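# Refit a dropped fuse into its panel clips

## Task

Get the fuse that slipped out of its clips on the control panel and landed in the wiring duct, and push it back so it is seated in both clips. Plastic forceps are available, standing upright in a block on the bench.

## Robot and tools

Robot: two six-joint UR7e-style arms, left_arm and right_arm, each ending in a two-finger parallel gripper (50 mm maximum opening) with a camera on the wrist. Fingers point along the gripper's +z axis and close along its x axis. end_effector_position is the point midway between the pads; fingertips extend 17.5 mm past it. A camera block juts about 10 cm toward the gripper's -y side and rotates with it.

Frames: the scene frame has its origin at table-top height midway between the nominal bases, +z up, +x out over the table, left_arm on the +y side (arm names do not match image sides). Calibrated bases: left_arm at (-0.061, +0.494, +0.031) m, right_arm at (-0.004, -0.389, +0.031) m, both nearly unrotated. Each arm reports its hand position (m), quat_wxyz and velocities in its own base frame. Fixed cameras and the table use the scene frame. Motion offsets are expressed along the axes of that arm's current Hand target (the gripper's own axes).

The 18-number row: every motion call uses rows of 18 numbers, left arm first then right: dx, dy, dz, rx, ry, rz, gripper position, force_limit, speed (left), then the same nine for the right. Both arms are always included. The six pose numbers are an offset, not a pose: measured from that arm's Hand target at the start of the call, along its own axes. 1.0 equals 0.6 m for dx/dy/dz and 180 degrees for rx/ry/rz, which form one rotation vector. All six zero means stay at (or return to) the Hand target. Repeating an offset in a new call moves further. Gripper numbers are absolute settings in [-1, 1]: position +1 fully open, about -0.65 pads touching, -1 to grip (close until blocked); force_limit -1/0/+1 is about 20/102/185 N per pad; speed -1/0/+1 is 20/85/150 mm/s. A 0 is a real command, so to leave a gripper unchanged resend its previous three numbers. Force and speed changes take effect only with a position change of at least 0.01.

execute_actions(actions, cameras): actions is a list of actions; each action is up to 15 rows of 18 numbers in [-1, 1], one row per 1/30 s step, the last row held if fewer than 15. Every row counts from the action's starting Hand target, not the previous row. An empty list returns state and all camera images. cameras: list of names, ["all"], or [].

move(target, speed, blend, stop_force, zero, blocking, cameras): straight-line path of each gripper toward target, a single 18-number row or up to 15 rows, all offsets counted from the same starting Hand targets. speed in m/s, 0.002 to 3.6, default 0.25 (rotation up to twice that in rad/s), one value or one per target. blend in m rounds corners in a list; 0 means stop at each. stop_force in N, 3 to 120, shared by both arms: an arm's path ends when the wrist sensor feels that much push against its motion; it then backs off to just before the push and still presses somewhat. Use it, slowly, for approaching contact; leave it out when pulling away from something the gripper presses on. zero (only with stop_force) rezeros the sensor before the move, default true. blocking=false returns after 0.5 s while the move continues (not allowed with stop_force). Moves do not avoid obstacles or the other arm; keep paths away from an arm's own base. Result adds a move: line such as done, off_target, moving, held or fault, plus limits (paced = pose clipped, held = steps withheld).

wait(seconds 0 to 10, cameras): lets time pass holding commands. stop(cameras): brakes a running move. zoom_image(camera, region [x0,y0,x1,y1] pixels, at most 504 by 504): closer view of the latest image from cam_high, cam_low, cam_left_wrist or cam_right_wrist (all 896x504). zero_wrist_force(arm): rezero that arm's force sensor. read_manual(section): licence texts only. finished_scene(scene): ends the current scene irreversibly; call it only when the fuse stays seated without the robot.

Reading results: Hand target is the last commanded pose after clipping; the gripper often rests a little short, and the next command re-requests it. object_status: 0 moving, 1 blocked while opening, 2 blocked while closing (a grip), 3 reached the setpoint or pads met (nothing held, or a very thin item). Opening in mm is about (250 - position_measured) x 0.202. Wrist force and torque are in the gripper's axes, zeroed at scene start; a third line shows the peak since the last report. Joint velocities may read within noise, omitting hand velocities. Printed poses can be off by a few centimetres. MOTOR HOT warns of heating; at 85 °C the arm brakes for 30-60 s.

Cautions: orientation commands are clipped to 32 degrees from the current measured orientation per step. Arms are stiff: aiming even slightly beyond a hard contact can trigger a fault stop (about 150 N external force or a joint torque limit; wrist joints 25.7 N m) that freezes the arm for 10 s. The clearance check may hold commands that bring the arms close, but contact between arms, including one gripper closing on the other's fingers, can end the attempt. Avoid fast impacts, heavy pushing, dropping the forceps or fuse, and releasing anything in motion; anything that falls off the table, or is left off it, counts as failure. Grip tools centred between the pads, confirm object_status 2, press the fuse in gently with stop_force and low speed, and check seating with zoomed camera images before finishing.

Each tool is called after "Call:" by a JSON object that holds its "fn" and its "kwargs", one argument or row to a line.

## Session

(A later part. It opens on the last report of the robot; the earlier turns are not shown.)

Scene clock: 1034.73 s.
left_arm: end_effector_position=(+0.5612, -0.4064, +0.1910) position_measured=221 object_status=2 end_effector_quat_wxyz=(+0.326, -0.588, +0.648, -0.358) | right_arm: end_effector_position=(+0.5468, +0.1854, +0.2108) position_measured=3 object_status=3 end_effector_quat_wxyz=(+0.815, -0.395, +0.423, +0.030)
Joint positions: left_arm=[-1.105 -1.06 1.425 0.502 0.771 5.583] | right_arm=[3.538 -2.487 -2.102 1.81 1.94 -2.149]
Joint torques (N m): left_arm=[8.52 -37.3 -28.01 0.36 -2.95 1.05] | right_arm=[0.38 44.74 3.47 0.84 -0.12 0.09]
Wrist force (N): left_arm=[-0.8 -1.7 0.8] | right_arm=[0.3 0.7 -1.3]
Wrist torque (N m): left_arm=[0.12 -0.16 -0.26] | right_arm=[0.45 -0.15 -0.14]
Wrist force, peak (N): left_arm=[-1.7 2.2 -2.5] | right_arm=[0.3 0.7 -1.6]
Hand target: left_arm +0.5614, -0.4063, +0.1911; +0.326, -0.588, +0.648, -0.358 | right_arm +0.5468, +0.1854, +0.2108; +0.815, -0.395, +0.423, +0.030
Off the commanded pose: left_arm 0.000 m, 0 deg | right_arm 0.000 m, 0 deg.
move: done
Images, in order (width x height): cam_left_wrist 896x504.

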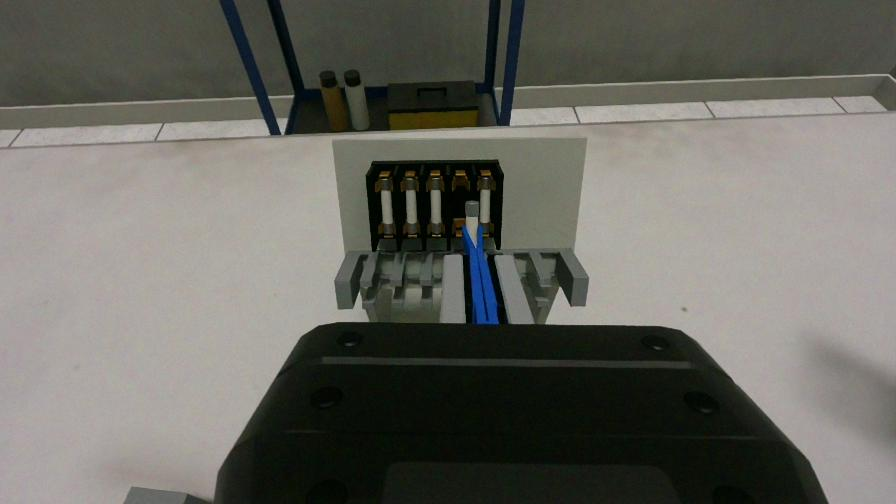

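Call:
{"fn": "move", "kwargs": {
  "target": [-0.0045,0,0.058,0,-0.005,-0.0034,-0.5,-1,-1,0,0,0,0,0,0,1,1,1],
  "speed": 0.08,
  "stop_force": 5,
  "cameras": ["cam_left_wrist"]
}}

Call:
{"fn": "zoom_image", "kwargs": {
  "camera": "cam_left_wrist",
  "region": [420, 160, 530, 280]
}}

Scene clock: 1046.60 s.
left_arm: end_effector_position=(+0.5910, -0.4065, +0.1726) position_measured=221 object_status=2 end_effector_quat_wxyz=(-0.329, +0.594, -0.642, +0.355) | right_arm: end_effector_position=(+0.5468, +0.1854, +0.2108) position_measured=3 object_status=3 end_effector_quat_wxyz=(+0.815, -0.395, +0.423, +0.030)
Joint positions: left_arm=[-1.058 -0.996 1.368 0.472 0.789 5.613] | right_arm=[3.538 -2.487 -2.102 1.81 1.94 -2.149]
Joint torques (N m): left_arm=[-13.82 -54.11 -9.38 1.09 -2.91 -2.09] | right_arm=[0.03 44.67 3.83 0.87 -0.24 0]
Wrist force (N): left_arm=[-0.5 -1.7 0.7] | right_arm=[0.3 0.3 -0.9]
Wrist torque (N m): left_arm=[0.11 -0.19 -0.22] | right_arm=[0.39 -0.16 -0.15]
Wrist force, peak (N): left_arm=[-1.3 -1.7 2.0] | right_arm=[0.3 0.8 -1.5]
Hand target: left_arm +0.5910, -0.4065, +0.1726; -0.329, +0.594, -0.642, +0.355 | right_arm +0.5468, +0.1854, +0.2108; +0.815, -0.395, +0.423, +0.030
Off the commanded pose: left_arm 0.000 m, 0 deg | right_arm 0.000 m, 0 deg.
move: done
Images, in order (width x height): cam_left_wrist 896x504.

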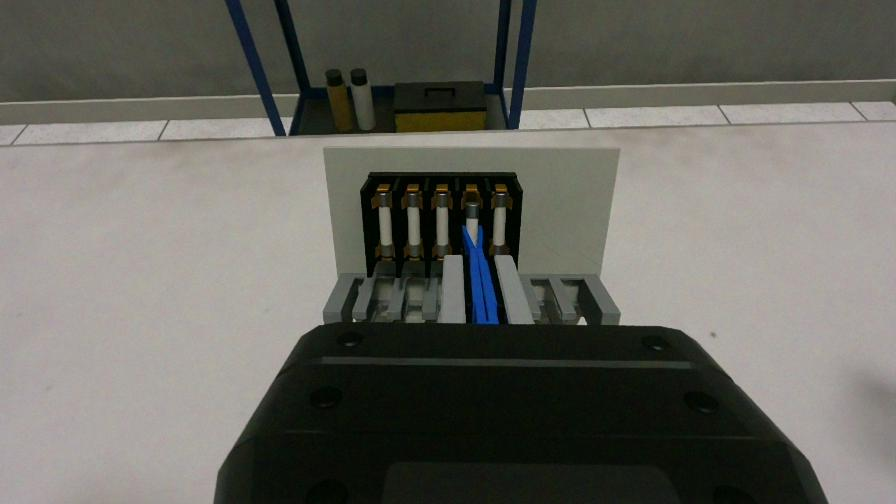

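Scaled by 4.200 from the camera's 896x504 image, which has a finer 1280x720 frame.

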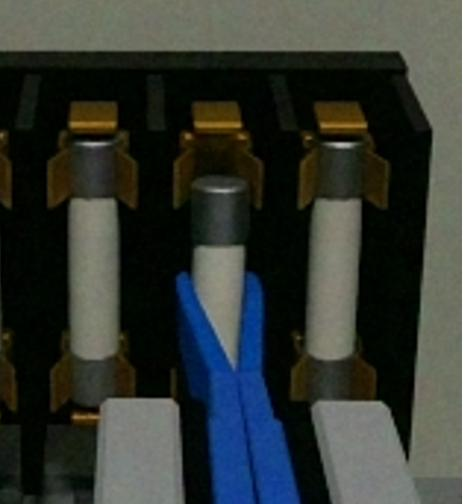

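Call:
{"fn": "move", "kwargs": {
  "target": [0,0,0.025,0,0,0,-0.5,-1,-1,0,0,0,0,0,0,1,1,1],
  "speed": 0.015,
  "stop_force": 5,
  "cameras": ["cam_left_wrist"]
}}

Call:
{"fn": "zoom_image", "kwargs": {
  "camera": "cam_left_wrist",
  "region": [400, 130, 560, 290]
}}

Scene clock: 1067.30 s.
left_arm: end_effector_position=(+0.5964, -0.4069, +0.1692) position_measured=221 object_status=2 end_effector_quat_wxyz=(-0.329, +0.594, -0.642, +0.355) | right_arm: end_effector_position=(+0.5468, +0.1854, +0.2108) position_measured=3 object_status=3 end_effector_quat_wxyz=(+0.815, -0.395, +0.423, +0.030)
Joint positions: left_arm=[-1.05 -0.985 1.358 0.465 0.795 5.622] | right_arm=[3.538 -2.487 -2.102 1.81 1.94 -2.149]
Joint torques (N m): left_arm=[-11.12 -57.02 -9.44 1.83 -2.66 -2.12] | right_arm=[-0.5 44.27 3.34 0.9 -0.23 -0.01]
Wrist force (N): left_arm=[-0.8 -1.5 -2.1] | right_arm=[-0.1 0.7 -1.2]
Wrist torque (N m): left_arm=[0.14 -0.16 -0.20] | right_arm=[0.45 -0.08 -0.15]
Wrist force, peak (N): left_arm=[-1.3 -0.3 -34.1] | right_arm=[0.3 0.7 -1.5]
Hand target: left_arm +0.5964, -0.4069, +0.1692; -0.329, +0.594, -0.642, +0.355 (not the last commanded pose) | right_arm +0.5468, +0.1854, +0.2108; +0.815, -0.395, +0.423, +0.030
Off the commanded pose: left_arm 0.009 m, 0 deg | right_arm 0.000 m, 0 deg.
move: contact (left_arm)
Images, in order (width x height): cam_left_wrist 896x504.

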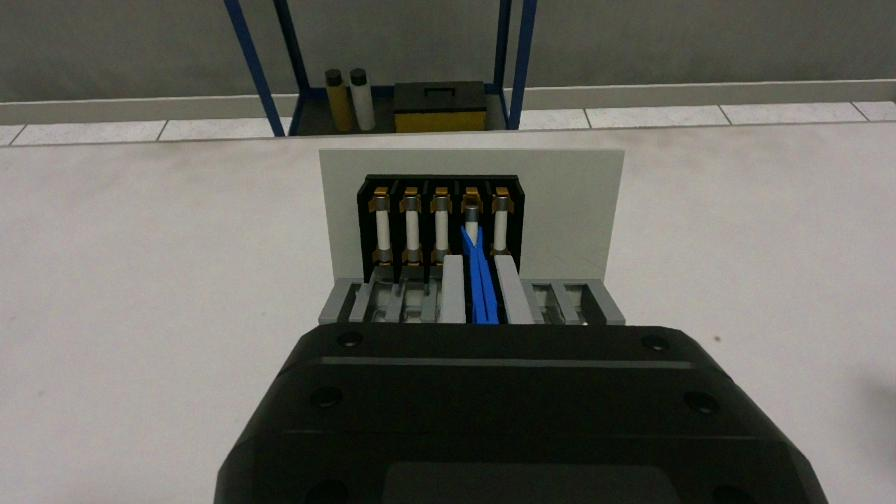

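Scaled by 3.150 from the camera's 896x504 image, which has a finer 1280x720 frame.

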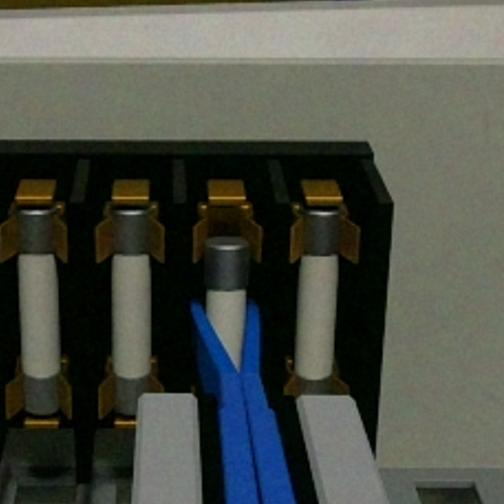

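Call:
{"fn": "move", "kwargs": {
  "target": [
    [0,0,-0.005,0,0,0,-0.5,-1,-1,0,0,0,0,0,0,1,1,1],
    [0,-0.0042,-0.005,0,0,0,-0.5,-1,-1,0,0,0,0,0,0,1,1,1]
  ],
  "speed": 0.02
}}

Call:
{"fn": "move", "kwargs": {
  "target": [0,0,0.022,0,0,0,-0.5,-1,-1,0,0,0,0,0,0,1,1,1],
  "speed": 0.01,
  "stop_force": 8,
  "cameras": ["cam_left_wrist"]
}}

Call:
{"fn": "zoom_image", "kwargs": {
  "camera": "cam_left_wrist",
  "region": [400, 130, 560, 290]
}}

Scene clock: 1081.00 s.
left_arm: end_effector_position=(+0.5952, -0.4068, +0.1731) position_measured=221 object_status=2 end_effector_quat_wxyz=(-0.329, +0.594, -0.642, +0.355) | right_arm: end_effector_position=(+0.5468, +0.1854, +0.2108) position_measured=3 object_status=3 end_effector_quat_wxyz=(+0.815, -0.395, +0.423, +0.030)
Joint positions: left_arm=[-1.052 -0.99 1.356 0.473 0.794 5.62] | right_arm=[3.538 -2.487 -2.102 1.81 1.94 -2.149]
Joint torques (N m): left_arm=[3.51 -36.98 -10.33 -0.27 -0.45 0.32] | right_arm=[-0.27 45.53 3.17 0.89 -0.14 0.13]
Wrist force (N): left_arm=[-0.8 -1.5 1.1] | right_arm=[-0.2 0.3 -1.0]
Wrist torque (N m): left_arm=[0.16 -0.14 -0.29] | right_arm=[0.39 -0.07 -0.15]
Wrist force, peak (N): left_arm=[-0.8 -1.8 -2.7] | right_arm=[0.1 0.8 -1.4]
Hand target: left_arm +0.5952, -0.4068, +0.1730; -0.329, +0.594, -0.642, +0.355 | right_arm +0.5468, +0.1854, +0.2108; +0.815, -0.395, +0.423, +0.030
Off the commanded pose: left_arm 0.000 m, 0 deg | right_arm 0.000 m, 0 deg.
move: done

Scene clock: 1082.37 s.
left_arm: end_effector_position=(+0.5976, -0.4070, +0.1714) position_measured=221 object_status=2 end_effector_quat_wxyz=(-0.329, +0.594, -0.642, +0.355) | right_arm: end_effector_position=(+0.5468, +0.1854, +0.2108) position_measured=3 object_status=3 end_effector_quat_wxyz=(+0.815, -0.395, +0.423, +0.030)
Joint positions: left_arm=[-1.048 -0.985 1.352 0.47 0.796 5.624] | right_arm=[3.538 -2.487 -2.102 1.81 1.94 -2.149]
Joint torques (N m): left_arm=[-11.32 -56.92 -9.64 1.54 -2.8 -2.14] | right_arm=[-0.23 44.9 3.57 0.79 -0.28 0.07]
Wrist force (N): left_arm=[-1.0 -1.9 -4.8] | right_arm=[0.1 0.5 -1.4]
Wrist torque (N m): left_arm=[0.15 -0.13 -0.27] | right_arm=[0.41 -0.12 -0.15]
Wrist force, peak (N): left_arm=[-1.2 -1.0 -24.9] | right_arm=[0.1 0.9 -1.4]
Hand target: left_arm +0.5976, -0.4070, +0.1714; -0.329, +0.594, -0.642, +0.355 (not the last commanded pose) | right_arm +0.5468, +0.1854, +0.2108; +0.815, -0.395, +0.423, +0.030
Off the commanded pose: left_arm 0.010 m, 0 deg | right_arm 0.000 m, 0 deg.
move: contact (left_arm)
Images, in order (width x height): cam_left_wrist 896x504.

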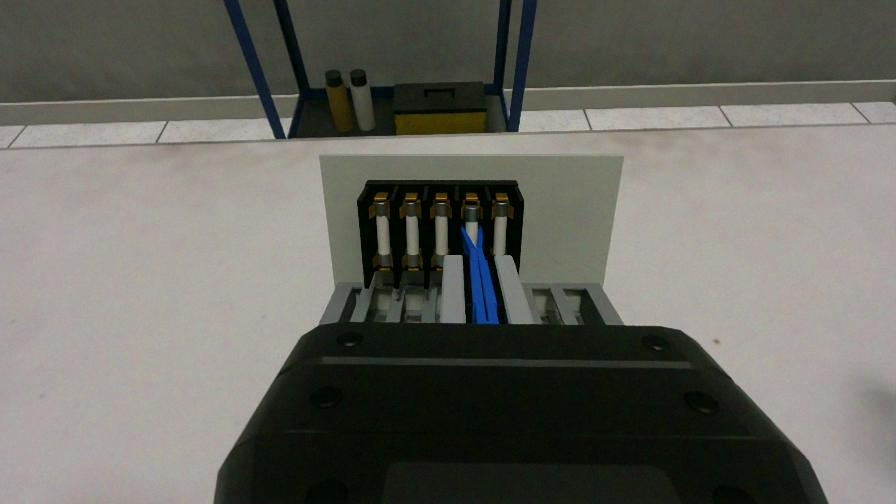

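Scaled by 3.150 from the camera's 896x504 image, which has a finer 1280x720 frame.

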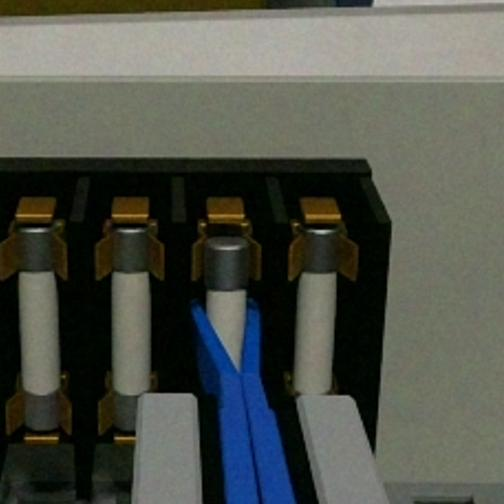

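Call:
{"fn": "move", "kwargs": {
  "target": [
    [0,0.001,-0.003,0,0,0,-0.5,-1,-1,0,0,0,0,0,0,1,1,1]
  ],
  "speed": 0.02
}}

Call:
{"fn": "move", "kwargs": {
  "target": [0,0,0.025,0,0,0,-0.5,-1,-1,0,0,0,0,0,0,1,1,1],
  "speed": 0.006,
  "stop_force": 50,
  "cameras": ["cam_left_wrist"]
}}

Call:
{"fn": "zoom_image", "kwargs": {
  "camera": "cam_left_wrist",
  "region": [400, 130, 560, 290]
}}

Scene clock: 1091.13 s.
left_arm: end_effector_position=(+0.5957, -0.4068, +0.1719) position_measured=221 object_status=2 end_effector_quat_wxyz=(-0.329, +0.594, -0.642, +0.355) | right_arm: end_effector_position=(+0.5468, +0.1854, +0.2108) position_measured=3 object_status=3 end_effector_quat_wxyz=(+0.815, -0.395, +0.423, +0.030)
Joint positions: left_arm=[-1.051 -0.988 1.357 0.471 0.794 5.621] | right_arm=[3.538 -2.487 -2.102 1.81 1.94 -2.149]
Joint torques (N m): left_arm=[-7.34 -52.23 -17.02 2.27 -2.3 -1.32] | right_arm=[-0.14 44.54 3.15 0.93 -0.17 -0.02]
Wrist force (N): left_arm=[-1.3 -1.5 1.0] | right_arm=[-0.1 0.5 -1.1]
Wrist torque (N m): left_arm=[0.14 -0.06 -0.08] | right_arm=[0.42 -0.09 -0.14]
Wrist force, peak (N): left_arm=[-1.1 -1.9 -5.0] | right_arm=[0.2 0.7 -1.7]
Hand target: left_arm +0.5957, -0.4068, +0.1719; -0.329, +0.594, -0.642, +0.355 | right_arm +0.5468, +0.1854, +0.2108; +0.815, -0.395, +0.423, +0.030
Off the commanded pose: left_arm 0.000 m, 0 deg | right_arm 0.000 m, 0 deg.
move: done

Scene clock: 1092.57 s.
left_arm: end_effector_position=(+0.5978, -0.4071, +0.1706) position_measured=221 object_status=2 end_effector_quat_wxyz=(-0.329, +0.594, -0.642, +0.355) | right_arm: end_effector_position=(+0.5468, +0.1854, +0.2108) position_measured=3 object_status=3 end_effector_quat_wxyz=(+0.815, -0.395, +0.423, +0.030)
Joint positions: left_arm=[-1.048 -0.984 1.352 0.468 0.797 5.624] | right_arm=[3.538 -2.487 -2.102 1.81 1.94 -2.149]
Joint torques (N m): left_arm=[4.49 -40.28 -8.51 -1.77 -2.85 -1.92] | right_arm=[0.04 45.23 2.71 0.92 -0.31 -0.06]
Wrist force (N): left_arm=[-1.0 -0.1 -50.7] | right_arm=[0.1 0.7 -1.0]
Wrist torque (N m): left_arm=[0.18 -0.13 -0.30] | right_arm=[0.44 -0.11 -0.15]
Wrist force, peak (N): left_arm=[-1.0 0.8 -60.8] | right_arm=[0.2 0.7 -1.5]
Hand target: left_arm +0.5978, -0.4071, +0.1706; -0.329, +0.594, -0.642, +0.355 (not the last commanded pose) | right_arm +0.5468, +0.1854, +0.2108; +0.815, -0.395, +0.423, +0.030
Off the commanded pose: left_arm 0.013 m, 0 deg | right_arm 0.000 m, 0 deg.
move: contact (left_arm)
Images, in order (width x height): cam_left_wrist 896x504.

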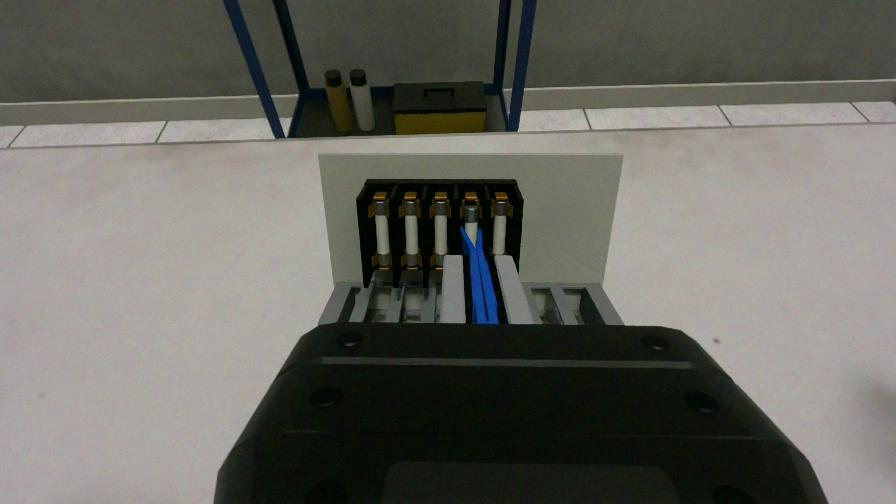

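Scaled by 3.150 from the camera's 896x504 image, which has a finer 1280x720 frame.

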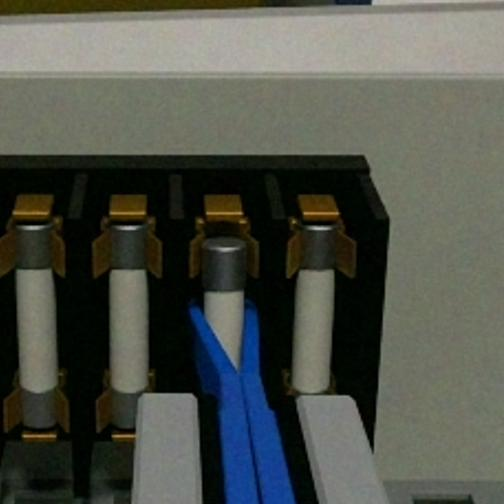

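Call:
{"fn": "zoom_image", "kwargs": {
  "camera": "cam_left_wrist",
  "region": [425, 180, 525, 250]
}}

Call:
{"fn": "execute_actions", "kwargs": {
  "actions": [],
  "cameras": ["cam_high","cam_low"]
}}

Call:
{"fn": "zoom_image", "kwargs": {
  "camera": "cam_high",
  "region": [380, 150, 620, 330]
}}

Call:
{"fn": "zoom_image", "kwargs": {
  "camera": "cam_low",
  "region": [330, 150, 570, 330]
}}

Scaled by 5.040 from the camera's 896x504 image, which has a finer 1280x720 frame.

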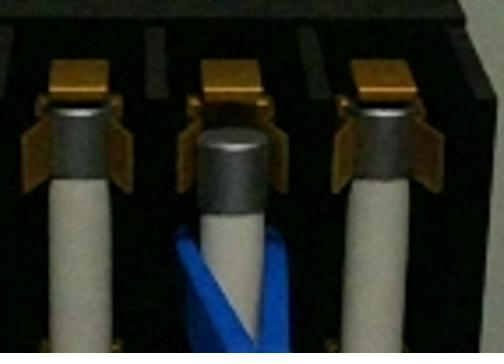

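Scene clock: 1129.33 s.
left_arm: end_effector_position=(+0.5978, -0.4071, +0.1706) position_measured=221 object_status=2 end_effector_quat_wxyz=(-0.329, +0.594, -0.642, +0.355) | right_arm: end_effector_position=(+0.5468, +0.1854, +0.2108) position_measured=3 object_status=3 end_effector_quat_wxyz=(+0.815, -0.395, +0.423, +0.030)
Joint positions: left_arm=[-1.048 -0.984 1.352 0.468 0.797 5.624] | right_arm=[3.538 -2.487 -2.102 1.81 1.94 -2.149]
Joint velocities: within noise
Joint torques (N m): left_arm=[3.56 -41.4 -9.68 -1.86 -2.1 -1.85] | right_arm=[-0.21 45.04 3.31 0.84 -0.15 0]
Wrist force (N): left_arm=[-0.9 -0.2 -50.5] | right_arm=[-0.3 0.5 -1.3]
Wrist torque (N m): left_arm=[0.17 -0.17 -0.30] | right_arm=[0.42 -0.06 -0.15]
Wrist force, peak (N): left_arm=[-1.1 -0.3 -50.9] | right_arm=[-0.3 0.9 -1.5]
Hand target: left_arm +0.5978, -0.4071, +0.1706; -0.329, +0.594, -0.642, +0.355 (not the last commanded pose) | right_arm +0.5468, +0.1854, +0.2108; +0.815, -0.395, +0.423, +0.030
Tool commands: left_gripper/position=-0.5 left_gripper/force_limit=-1.0 left_gripper/speed=-1.0 right_gripper/position=+1.0 right_gripper/force_limit=+1.0 right_gripper/speed=+1.0
Off the commanded pose: left_arm 0.013 m, 0 deg | right_arm 0.000 m, 0 deg.
Images, in order (width x height): cam_high 896x504, cam_low 896x504.

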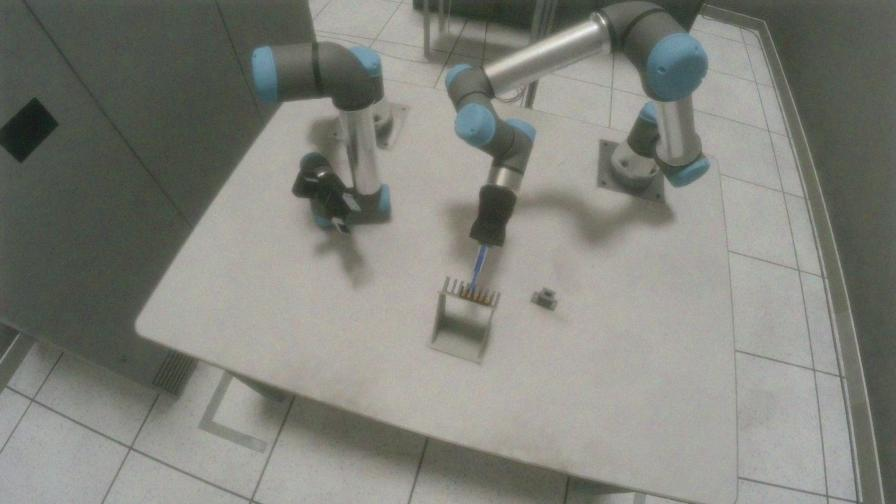

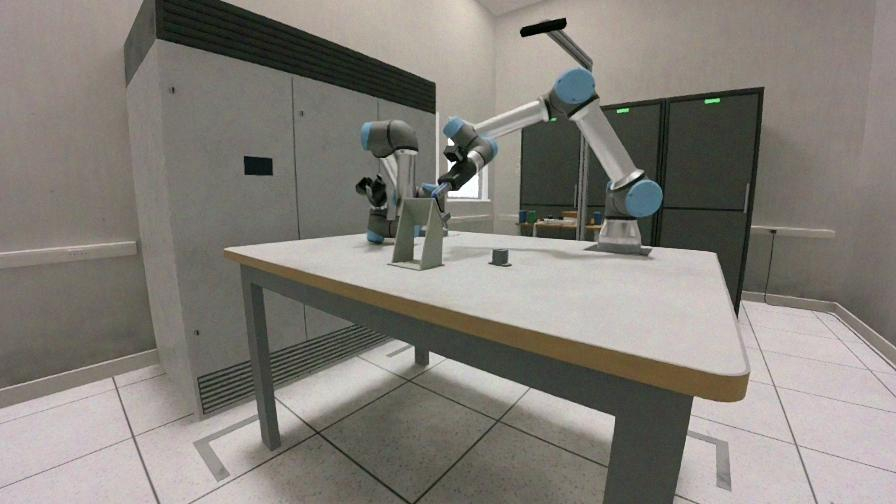

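Scaled by 2.100 from the camera's 896x504 image, which has a finer 1280x720 frame.

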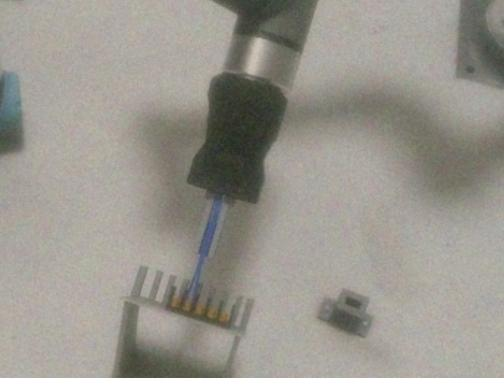

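Scaled by 2.100 from the camera's 896x504 image, which has a finer 1280x720 frame.

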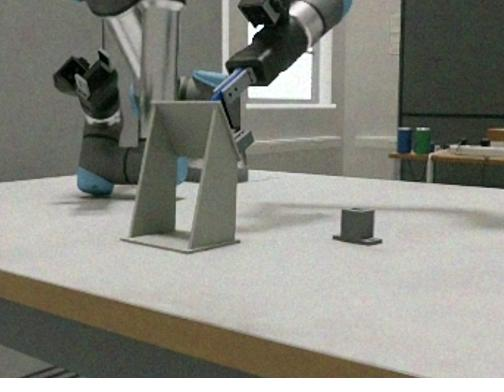

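Call:
{"fn": "move", "kwargs": {
  "target": [
    [0,0,-0.005,0,0,0,-0.5,-1,-1,0,0,0,0,0,0,1,1,1],
    [0,-0.0035,-0.005,0,0,0,-0.5,-1,-1,0,0,0,0,0,0,1,1,1]
  ],
  "speed": 0.02
}}

Call:
{"fn": "move", "kwargs": {
  "target": [0,0,0.025,0,0,0,-0.5,-1,-1,0,0,0,0,0,0,1,1,1],
  "speed": 0.006,
  "stop_force": 30,
  "cameras": ["cam_left_wrist"]
}}

Call:
{"fn": "zoom_image", "kwargs": {
  "camera": "cam_left_wrist",
  "region": [425, 180, 525, 250]
}}

Scene clock: 1135.83 s.
left_arm: end_effector_position=(+0.5964, -0.4071, +0.1742) position_measured=221 object_status=2 end_effector_quat_wxyz=(-0.329, +0.594, -0.642, +0.355) | right_arm: end_effector_position=(+0.5468, +0.1854, +0.2108) position_measured=3 object_status=3 end_effector_quat_wxyz=(+0.815, -0.395, +0.423, +0.030)
Joint positions: left_arm=[-1.05 -0.989 1.351 0.476 0.795 5.622] | right_arm=[3.538 -2.487 -2.102 1.81 1.94 -2.149]
Joint torques (N m): left_arm=[4.53 -37.49 -11.79 -0.26 -0.26 0.81] | right_arm=[-0.41 45.03 3.57 1 -0.2 -0.06]
Wrist force (N): left_arm=[-0.9 -1.7 0.7] | right_arm=[0.0 0.5 -1.1]
Wrist torque (N m): left_arm=[0.11 -0.13 -0.29] | right_arm=[0.41 -0.10 -0.15]
Wrist force, peak (N): left_arm=[-0.9 0.2 -50.9] | right_arm=[-0.2 0.7 -1.5]
Hand target: left_arm +0.5964, -0.4070, +0.1740; -0.329, +0.594, -0.642, +0.355 | right_arm +0.5468, +0.1854, +0.2108; +0.815, -0.395, +0.423, +0.030
Off the commanded pose: left_arm 0.000 m, 0 deg | right_arm 0.000 m, 0 deg.
move: done

Scene clock: 1137.33 s.
left_arm: end_effector_position=(+0.5986, -0.4072, +0.1726) position_measured=221 object_status=2 end_effector_quat_wxyz=(-0.329, +0.594, -0.642, +0.355) | right_arm: end_effector_position=(+0.5468, +0.1854, +0.2108) position_measured=3 object_status=3 end_effector_quat_wxyz=(+0.815, -0.395, +0.423, +0.030)
Joint positions: left_arm=[-1.046 -0.984 1.348 0.473 0.798 5.626] | right_arm=[3.538 -2.487 -2.102 1.81 1.94 -2.149]
Joint torques (N m): left_arm=[-2.26 -46.96 -9.78 -0.32 -2.85 -1.89] | right_arm=[-0.89 44.86 3.16 0.83 -0.15 0.02]
Wrist force (N): left_arm=[-1.3 -0.4 -31.2] | right_arm=[0.1 0.4 -1.1]
Wrist torque (N m): left_arm=[0.23 -0.13 -0.29] | right_arm=[0.39 -0.12 -0.15]
Wrist force, peak (N): left_arm=[-1.5 0.4 -39.9] | right_arm=[0.4 0.7 -1.5]
Hand target: left_arm +0.5986, -0.4072, +0.1726; -0.329, +0.594, -0.642, +0.355 (not the last commanded pose) | right_arm +0.5468, +0.1854, +0.2108; +0.815, -0.395, +0.423, +0.030
Off the commanded pose: left_arm 0.012 m, 0 deg | right_arm 0.000 m, 0 deg.
move: contact (left_arm)
Images, in order (width x height): cam_left_wrist 896x504.

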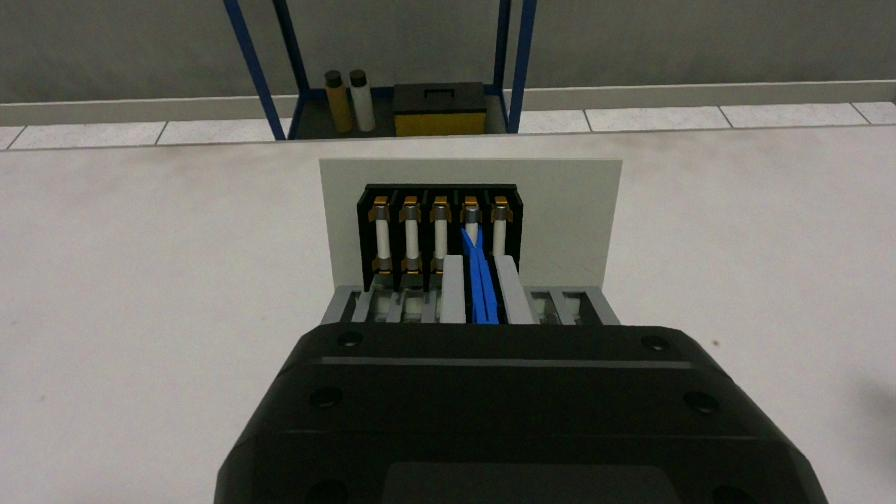

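Scaled by 5.040 from the camera's 896x504 image, which has a finer 1280x720 frame.

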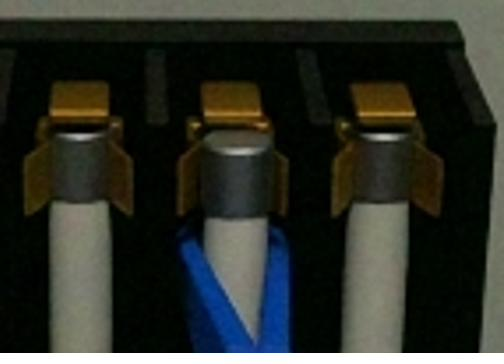

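Call:
{"fn": "move", "kwargs": {
  "target": [
    [-0.0007,-0.001,-0.002,0,0,0,-0.5,-1,-1,0,0,0,0,0,0,1,1,1]
  ],
  "speed": 0.02
}}

Call:
{"fn": "move", "kwargs": {
  "target": [0,0,0.025,0,0,0,-0.5,-1,-1,0,0,0,0,0,0,1,1,1],
  "speed": 0.006,
  "stop_force": 90,
  "cameras": ["cam_left_wrist"]
}}

Call:
{"fn": "zoom_image", "kwargs": {
  "camera": "cam_left_wrist",
  "region": [425, 180, 525, 250]
}}

Scene clock: 1145.70 s.
left_arm: end_effector_position=(+0.5979, -0.4067, +0.1738) position_measured=221 object_status=2 end_effector_quat_wxyz=(-0.329, +0.594, -0.642, +0.355) | right_arm: end_effector_position=(+0.5468, +0.1854, +0.2108) position_measured=3 object_status=3 end_effector_quat_wxyz=(+0.815, -0.395, +0.423, +0.030)
Joint positions: left_arm=[-1.047 -0.987 1.349 0.474 0.797 5.625] | right_arm=[3.538 -2.487 -2.102 1.81 1.94 -2.149]
Joint torques (N m): left_arm=[-12.61 -54.27 -12.59 2.04 -2.92 -2] | right_arm=[-0.16 45.29 2.73 0.87 -0.15 -0.12]
Wrist force (N): left_arm=[-0.8 -1.4 1.0] | right_arm=[0.3 0.5 -1.2]
Wrist torque (N m): left_arm=[0.14 -0.13 -0.14] | right_arm=[0.42 -0.15 -0.14]
Wrist force, peak (N): left_arm=[-1.3 -0.6 -31.3] | right_arm=[0.6 0.7 -1.4]
Hand target: left_arm +0.5979, -0.4067, +0.1738; -0.329, +0.594, -0.642, +0.355 | right_arm +0.5468, +0.1854, +0.2108; +0.815, -0.395, +0.423, +0.030
Off the commanded pose: left_arm 0.000 m, 0 deg | right_arm 0.000 m, 0 deg.
move: done

Scene clock: 1147.00 s.
left_arm: end_effector_position=(+0.5996, -0.4070, +0.1728) position_measured=221 object_status=2 end_effector_quat_wxyz=(-0.329, +0.594, -0.642, +0.355) | right_arm: end_effector_position=(+0.5468, +0.1854, +0.2108) position_measured=3 object_status=3 end_effector_quat_wxyz=(+0.815, -0.395, +0.423, +0.030)
Joint positions: left_arm=[-1.044 -0.983 1.346 0.472 0.799 5.628] | right_arm=[3.538 -2.487 -2.102 1.81 1.94 -2.149]
Joint torques (N m): left_arm=[18.54 -27.09 -6.23 -4.89 -2.94 -2.03] | right_arm=[0.09 44.42 3.16 0.81 -0.3 0.03]
Wrist force (N): left_arm=[-1.0 0.6 -91.5] | right_arm=[0.1 0.9 -1.2]
Wrist torque (N m): left_arm=[0.24 -0.12 -0.29] | right_arm=[0.47 -0.12 -0.15]
Wrist force, peak (N): left_arm=[-1.2 1.6 -103.5] | right_arm=[-0.2 0.5 -1.6]
Hand target: left_arm +0.5996, -0.4070, +0.1728; -0.329, +0.594, -0.642, +0.355 (not the last commanded pose) | right_arm +0.5468, +0.1854, +0.2108; +0.815, -0.395, +0.423, +0.030
Off the commanded pose: left_arm 0.013 m, 0 deg | right_arm 0.000 m, 0 deg.
move: contact (left_arm)
Images, in order (width x height): cam_left_wrist 896x504.

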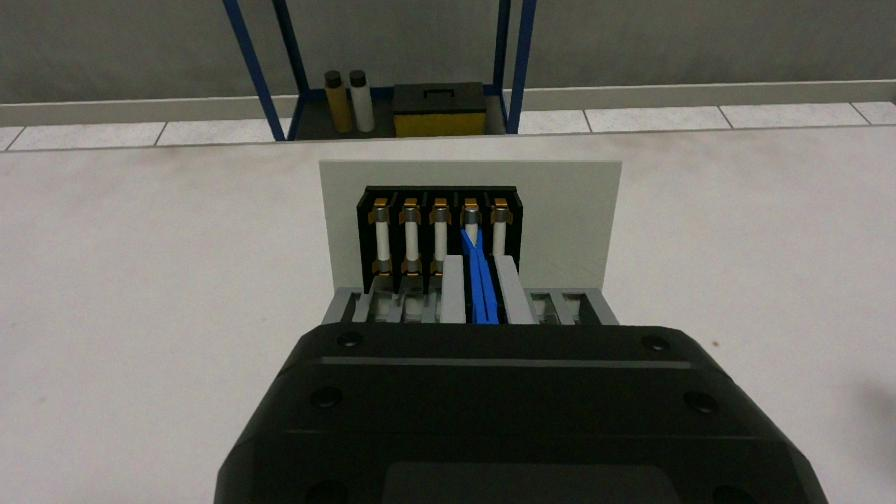

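Scaled by 5.040 from the camera's 896x504 image, which has a finer 1280x720 frame.

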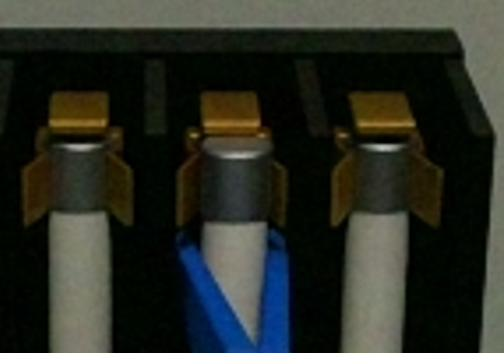

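Call:
{"fn": "move", "kwargs": {
  "target": [0,0,-0.0015,0,0,0,-0.38,-1,-1,0,0,0,0,0,0,1,1,1],
  "speed": 0.01,
  "cameras": ["cam_left_wrist"]
}}

Call:
{"fn": "zoom_image", "kwargs": {
  "camera": "cam_left_wrist",
  "region": [425, 180, 525, 250]
}}

Scene clock: 1159.20 s.
left_arm: end_effector_position=(+0.5989, -0.4069, +0.1732) position_measured=209 object_status=3 end_effector_quat_wxyz=(-0.329, +0.594, -0.642, +0.355) | right_arm: end_effector_position=(+0.5468, +0.1854, +0.2108) position_measured=3 object_status=3 end_effector_quat_wxyz=(+0.815, -0.395, +0.423, +0.030)
Joint positions: left_arm=[-1.046 -0.985 1.347 0.473 0.798 5.627] | right_arm=[3.538 -2.487 -2.102 1.81 1.94 -2.149]
Joint torques (N m): left_arm=[-6.49 -48.77 -11.17 0.55 -2.56 -1.92] | right_arm=[-0.77 44.88 3.78 0.84 -0.13 0.13]
Wrist force (N): left_arm=[-1.2 -2.8 -24.2] | right_arm=[-0.1 0.5 -1.3]
Wrist torque (N m): left_arm=[0.30 -0.06 -0.08] | right_arm=[0.41 -0.08 -0.15]
Wrist force, peak (N): left_arm=[-0.5 0.5 -91.5] | right_arm=[0.0 0.9 -1.6]
Hand target: left_arm +0.5988, -0.4070, +0.1733; -0.329, +0.594, -0.642, +0.355 | right_arm +0.5468, +0.1854, +0.2108; +0.815, -0.395, +0.423, +0.030
Off the commanded pose: left_arm 0.000 m, 0 deg | right_arm 0.000 m, 0 deg.
move: done
Images, in order (width x height): cam_left_wrist 896x504.

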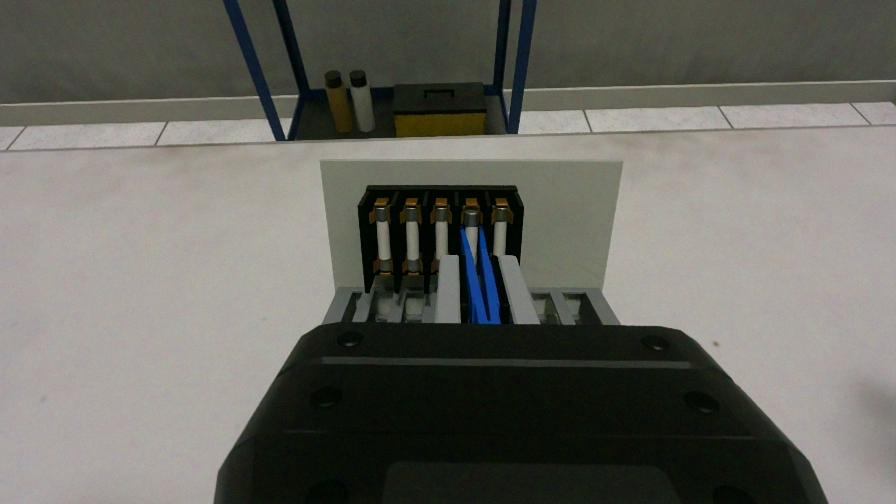

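Scaled by 5.040 from the camera's 896x504 image, which has a finer 1280x720 frame.

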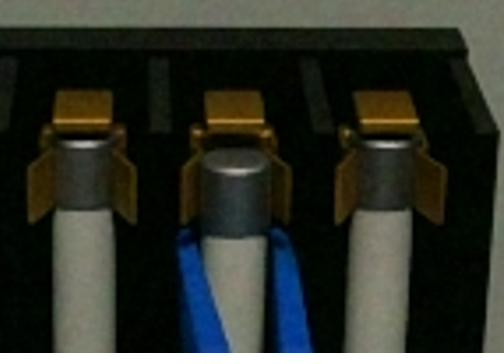

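Call:
{"fn": "move", "kwargs": {
  "target": [0,0,-0.0025,0,0,0,-0.38,-1,-1,0,0,0,0,0,0,1,1,1],
  "speed": 0.01
}}

Call:
{"fn": "move", "kwargs": {
  "target": [0,0,0,0,0,0,-0.5,-1,-1,0,0,0,0,0,0,1,1,1],
  "cameras": ["cam_left_wrist"]
}}

Call:
{"fn": "zoom_image", "kwargs": {
  "camera": "cam_left_wrist",
  "region": [425, 180, 525, 250]
}}

Scene clock: 1165.57 s.
left_arm: end_effector_position=(+0.5975, -0.4069, +0.1741) position_measured=209 object_status=3 end_effector_quat_wxyz=(-0.329, +0.594, -0.642, +0.355) | right_arm: end_effector_position=(+0.5468, +0.1854, +0.2108) position_measured=3 object_status=3 end_effector_quat_wxyz=(+0.815, -0.395, +0.423, +0.030)
Joint positions: left_arm=[-1.048 -0.988 1.349 0.475 0.797 5.625] | right_arm=[3.538 -2.487 -2.102 1.81 1.94 -2.149]
Joint torques (N m): left_arm=[-10.51 -54 -13.46 2.16 -2.68 -1.65] | right_arm=[-0.15 45.06 3.19 0.92 -0.15 -0.01]
Wrist force (N): left_arm=[-0.7 -1.4 0.8] | right_arm=[0.1 0.7 -1.1]
Wrist torque (N m): left_arm=[0.17 -0.15 -0.09] | right_arm=[0.46 -0.12 -0.15]
Wrist force, peak (N): left_arm=[-1.0 -2.6 -23.7] | right_arm=[0.2 0.7 -1.5]
Hand target: left_arm +0.5976, -0.4069, +0.1741; -0.329, +0.594, -0.642, +0.355 | right_arm +0.5468, +0.1854, +0.2108; +0.815, -0.395, +0.423, +0.030
Off the commanded pose: left_arm 0.000 m, 0 deg | right_arm 0.000 m, 0 deg.
move: done

Scene clock: 1166.07 s.
left_arm: end_effector_position=(+0.5975, -0.4069, +0.1741) position_measured=221 object_status=2 end_effector_quat_wxyz=(-0.329, +0.594, -0.642, +0.355) | right_arm: end_effector_position=(+0.5468, +0.1854, +0.2108) position_measured=3 object_status=3 end_effector_quat_wxyz=(+0.815, -0.395, +0.423, +0.030)
Joint positions: left_arm=[-1.048 -0.988 1.349 0.475 0.797 5.625] | right_arm=[3.538 -2.487 -2.102 1.81 1.94 -2.149]
Joint torques (N m): left_arm=[-4.04 -46.01 -20.98 0.64 -1.15 0.62] | right_arm=[-1.1 45.31 3.83 0.91 -0.14 -0.03]
Wrist force (N): left_arm=[-0.9 -1.4 0.8] | right_arm=[0.0 0.6 -1.3]
Wrist torque (N m): left_arm=[0.18 -0.13 -0.08] | right_arm=[0.42 -0.11 -0.15]
Wrist force, peak (N): left_arm=[-0.9 -2.0 0.9] | right_arm=[0.3 0.6 -1.5]
Hand target: left_arm +0.5976, -0.4069, +0.1741; -0.329, +0.594, -0.642, +0.355 | right_arm +0.5468, +0.1854, +0.2108; +0.815, -0.395, +0.423, +0.030
Off the commanded pose: left_arm 0.000 m, 0 deg | right_arm 0.000 m, 0 deg.
move: done
Images, in order (width x height): cam_left_wrist 896x504.

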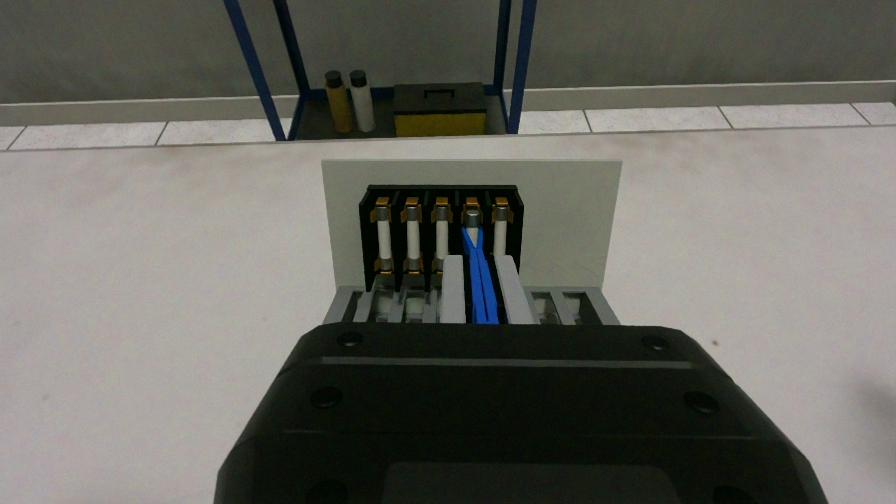

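Scaled by 5.040 from the camera's 896x504 image, which has a finer 1280x720 frame.

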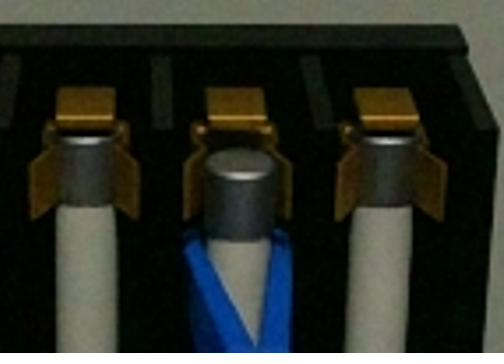

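Call:
{"fn": "move", "kwargs": {
  "target": [-0.0003,-0.0042,0,0,0,0,-0.5,-1,-1,0,0,0,0,0,0,1,1,1],
  "speed": 0.02
}}

Call:
{"fn": "move", "kwargs": {
  "target": [0,0,0.015,0,0,0,-0.5,-1,-1,0,0,0,0,0,0,1,1,1],
  "speed": 0.006,
  "stop_force": 60,
  "cameras": ["cam_left_wrist"]
}}

Call:
{"fn": "zoom_image", "kwargs": {
  "camera": "cam_left_wrist",
  "region": [425, 180, 525, 250]
}}

Scene clock: 1177.77 s.
left_arm: end_effector_position=(+0.5989, -0.4068, +0.1762) position_measured=221 object_status=2 end_effector_quat_wxyz=(-0.329, +0.594, -0.642, +0.355) | right_arm: end_effector_position=(+0.5468, +0.1854, +0.2108) position_measured=3 object_status=3 end_effector_quat_wxyz=(+0.815, -0.395, +0.423, +0.030)
Joint positions: left_arm=[-1.045 -0.988 1.343 0.479 0.799 5.627] | right_arm=[3.538 -2.487 -2.102 1.81 1.94 -2.149]
Joint torques (N m): left_arm=[7.28 -55.76 -20.85 1.36 -0.13 1.92] | right_arm=[-0.08 44.66 3.42 0.9 -0.29 -0.06]
Wrist force (N): left_arm=[-0.7 -1.5 0.5] | right_arm=[-0.2 0.8 -1.0]
Wrist torque (N m): left_arm=[0.11 -0.14 -0.29] | right_arm=[0.45 -0.07 -0.15]
Wrist force, peak (N): left_arm=[-1.2 -1.8 0.8] | right_arm=[0.0 0.9 -1.5]
Hand target: left_arm +0.5989, -0.4068, +0.1762; -0.329, +0.594, -0.642, +0.355 | right_arm +0.5468, +0.1854, +0.2108; +0.815, -0.395, +0.423, +0.030
Off the commanded pose: left_arm 0.000 m, 0 deg | right_arm 0.000 m, 0 deg.
move: done

Scene clock: 1179.07 s.
left_arm: end_effector_position=(+0.6005, -0.4070, +0.1754) position_measured=221 object_status=2 end_effector_quat_wxyz=(-0.329, +0.594, -0.643, +0.355) | right_arm: end_effector_position=(+0.5468, +0.1854, +0.2108) position_measured=3 object_status=3 end_effector_quat_wxyz=(+0.815, -0.395, +0.423, +0.030)
Joint positions: left_arm=[-1.043 -0.985 1.34 0.477 0.8 5.63] | right_arm=[3.538 -2.487 -2.102 1.81 1.94 -2.149]
Joint torques (N m): left_arm=[7.67 -37.17 -7.65 -2.59 -2.95 -1.92] | right_arm=[-0.86 44.84 3.19 0.91 -0.11 0.06]
Wrist force (N): left_arm=[-1.0 -0.1 -61.2] | right_arm=[-0.1 0.8 -1.2]
Wrist torque (N m): left_arm=[0.24 -0.14 -0.29] | right_arm=[0.46 -0.09 -0.14]
Wrist force, peak (N): left_arm=[-0.9 0.4 -70.9] | right_arm=[0.0 0.8 -1.6]
Hand target: left_arm +0.6005, -0.4070, +0.1754; -0.329, +0.594, -0.643, +0.355 (not the last commanded pose) | right_arm +0.5468, +0.1854, +0.2108; +0.815, -0.395, +0.423, +0.030
Off the commanded pose: left_arm 0.007 m, 0 deg | right_arm 0.000 m, 0 deg.
move: contact (left_arm)
Images, in order (width x height): cam_left_wrist 896x504.

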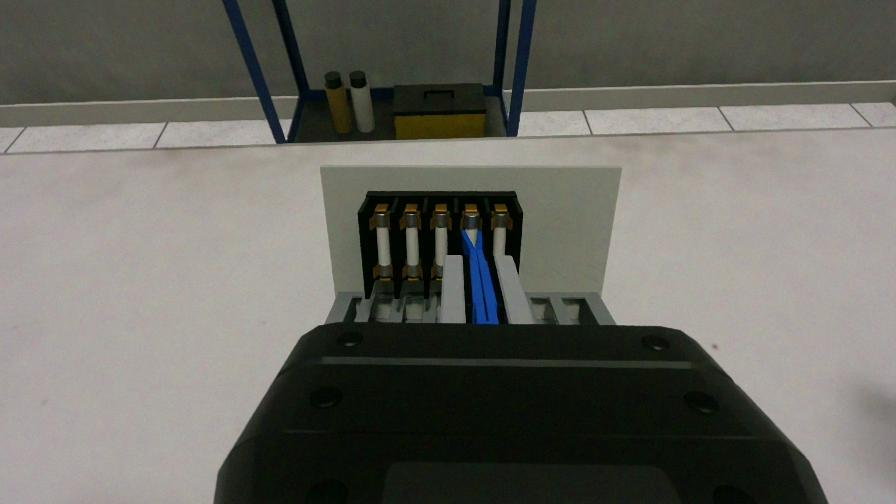

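Scaled by 5.040 from the camera's 896x504 image, which has a finer 1280x720 frame.

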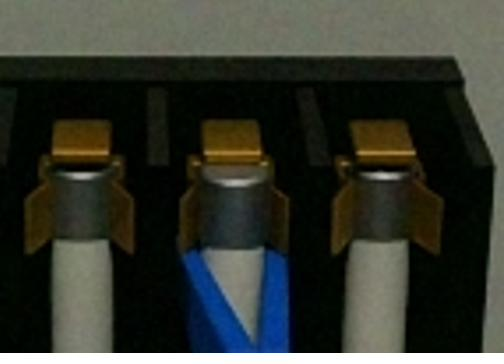

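Call:
{"fn": "move", "kwargs": {
  "target": [0,0,-0.0015,0,0,0,-0.365,-1,-1,0,0,0,0,0,0,1,1,1],
  "speed": 0.01,
  "cameras": ["cam_left_wrist"]
}}

Call:
{"fn": "zoom_image", "kwargs": {
  "camera": "cam_left_wrist",
  "region": [425, 180, 525, 250]
}}

Call:
{"fn": "move", "kwargs": {
  "target": [0,0,-0.01,0,0,0,-0.365,-1,-1,0,0,0,0,0,0,1,1,1],
  "speed": 0.015,
  "cameras": ["cam_left_wrist"]
}}

Call:
{"fn": "zoom_image", "kwargs": {
  "camera": "cam_left_wrist",
  "region": [400, 160, 560, 280]
}}

Scene clock: 1185.40 s.
left_arm: end_effector_position=(+0.5997, -0.4069, +0.1758) position_measured=207 object_status=3 end_effector_quat_wxyz=(-0.329, +0.594, -0.643, +0.355) | right_arm: end_effector_position=(+0.5468, +0.1854, +0.2108) position_measured=3 object_status=3 end_effector_quat_wxyz=(+0.815, -0.395, +0.423, +0.030)
Joint positions: left_arm=[-1.044 -0.986 1.342 0.478 0.799 5.629] | right_arm=[3.538 -2.487 -2.102 1.81 1.94 -2.149]
Joint torques (N m): left_arm=[-11.99 -58.26 -12.29 2.41 -2.89 -1.7] | right_arm=[-0.42 45.07 3.65 0.89 -0.01 -0.11]
Wrist force (N): left_arm=[-0.9 -1.6 -0.8] | right_arm=[0.2 0.6 -1.4]
Wrist torque (N m): left_arm=[0.16 -0.09 -0.08] | right_arm=[0.43 -0.13 -0.15]
Wrist force, peak (N): left_arm=[-1.4 -0.3 -61.1] | right_arm=[0.2 1.0 -1.4]
Hand target: left_arm +0.5997, -0.4070, +0.1758; -0.329, +0.594, -0.643, +0.355 | right_arm +0.5468, +0.1854, +0.2108; +0.815, -0.395, +0.423, +0.030
Off the commanded pose: left_arm 0.000 m, 0 deg | right_arm 0.000 m, 0 deg.
move: done
Images, in order (width x height): cam_left_wrist 896x504.

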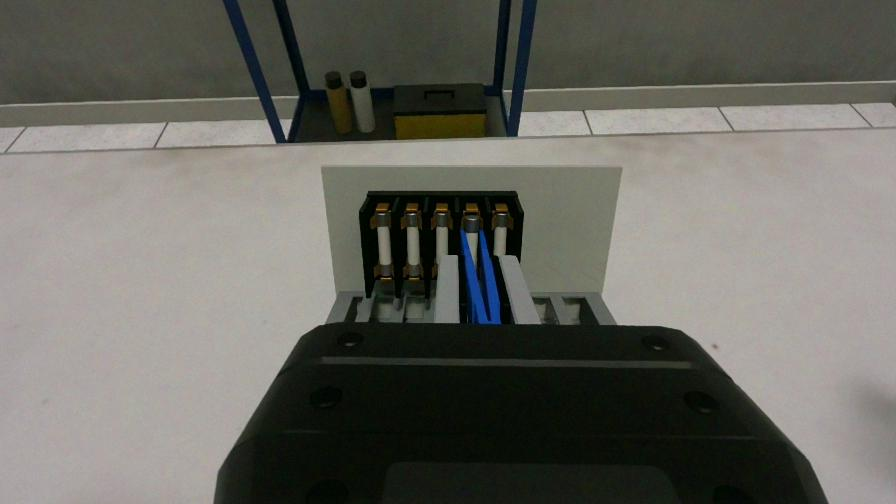

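Scaled by 5.040 from the camera's 896x504 image, which has a finer 1280x720 frame.

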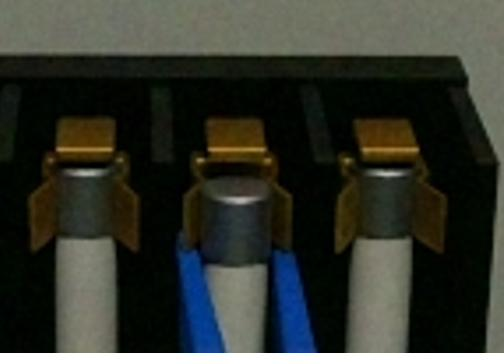

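Scene clock: 1186.10 s.
left_arm: end_effector_position=(+0.5945, -0.4066, +0.1791) position_measured=207 object_status=3 end_effector_quat_wxyz=(-0.329, +0.594, -0.643, +0.355) | right_arm: end_effector_position=(+0.5468, +0.1854, +0.2108) position_measured=3 object_status=3 end_effector_quat_wxyz=(+0.815, -0.395, +0.423, +0.030)
Joint positions: left_arm=[-1.052 -0.997 1.351 0.485 0.794 5.62] | right_arm=[3.538 -2.487 -2.102 1.81 1.94 -2.149]
Joint torques (N m): left_arm=[0.12 -40.73 -22.56 0.87 -1.71 -0.18] | right_arm=[-0.62 44.5 3.72 0.82 -0.25 0.03]
Wrist force (N): left_arm=[-0.8 -1.5 1.1] | right_arm=[0.3 0.7 -1.3]
Wrist torque (N m): left_arm=[0.15 -0.13 -0.08] | right_arm=[0.45 -0.16 -0.14]
Wrist force, peak (N): left_arm=[-1.0 -1.7 1.3] | right_arm=[0.1 0.5 -1.5]
Hand target: left_arm +0.5947, -0.4066, +0.1790; -0.329, +0.594, -0.643, +0.355 | right_arm +0.5468, +0.1854, +0.2108; +0.815, -0.395, +0.423, +0.030
Off the commanded pose: left_arm 0.000 m, 0 deg | right_arm 0.000 m, 0 deg.
move: done
Images, in order (width x height): cam_left_wrist 896x504.

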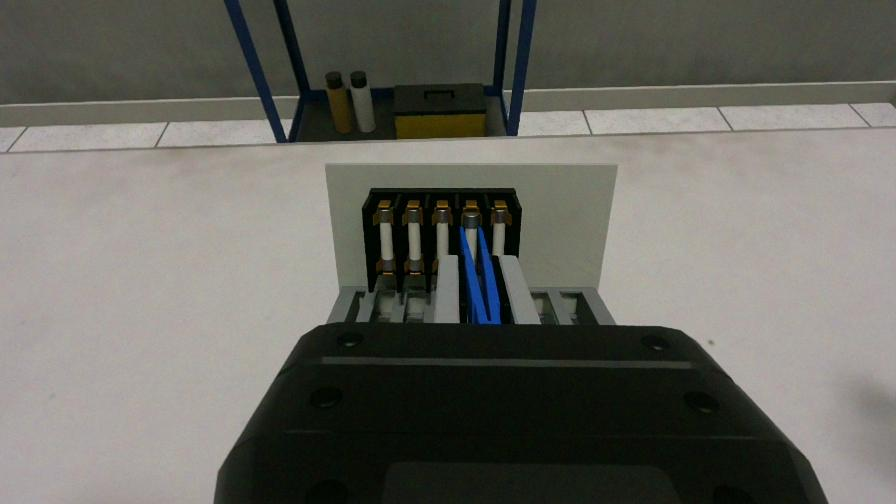

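Scaled by 3.150 from the camera's 896x504 image, which has a finer 1280x720 frame.

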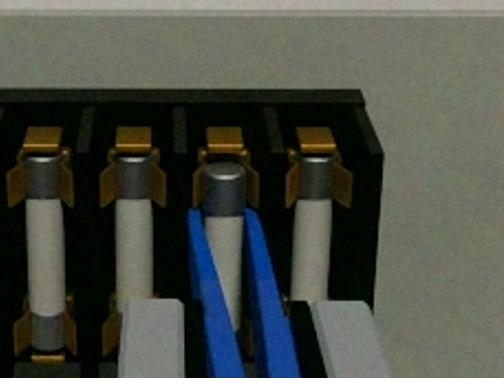

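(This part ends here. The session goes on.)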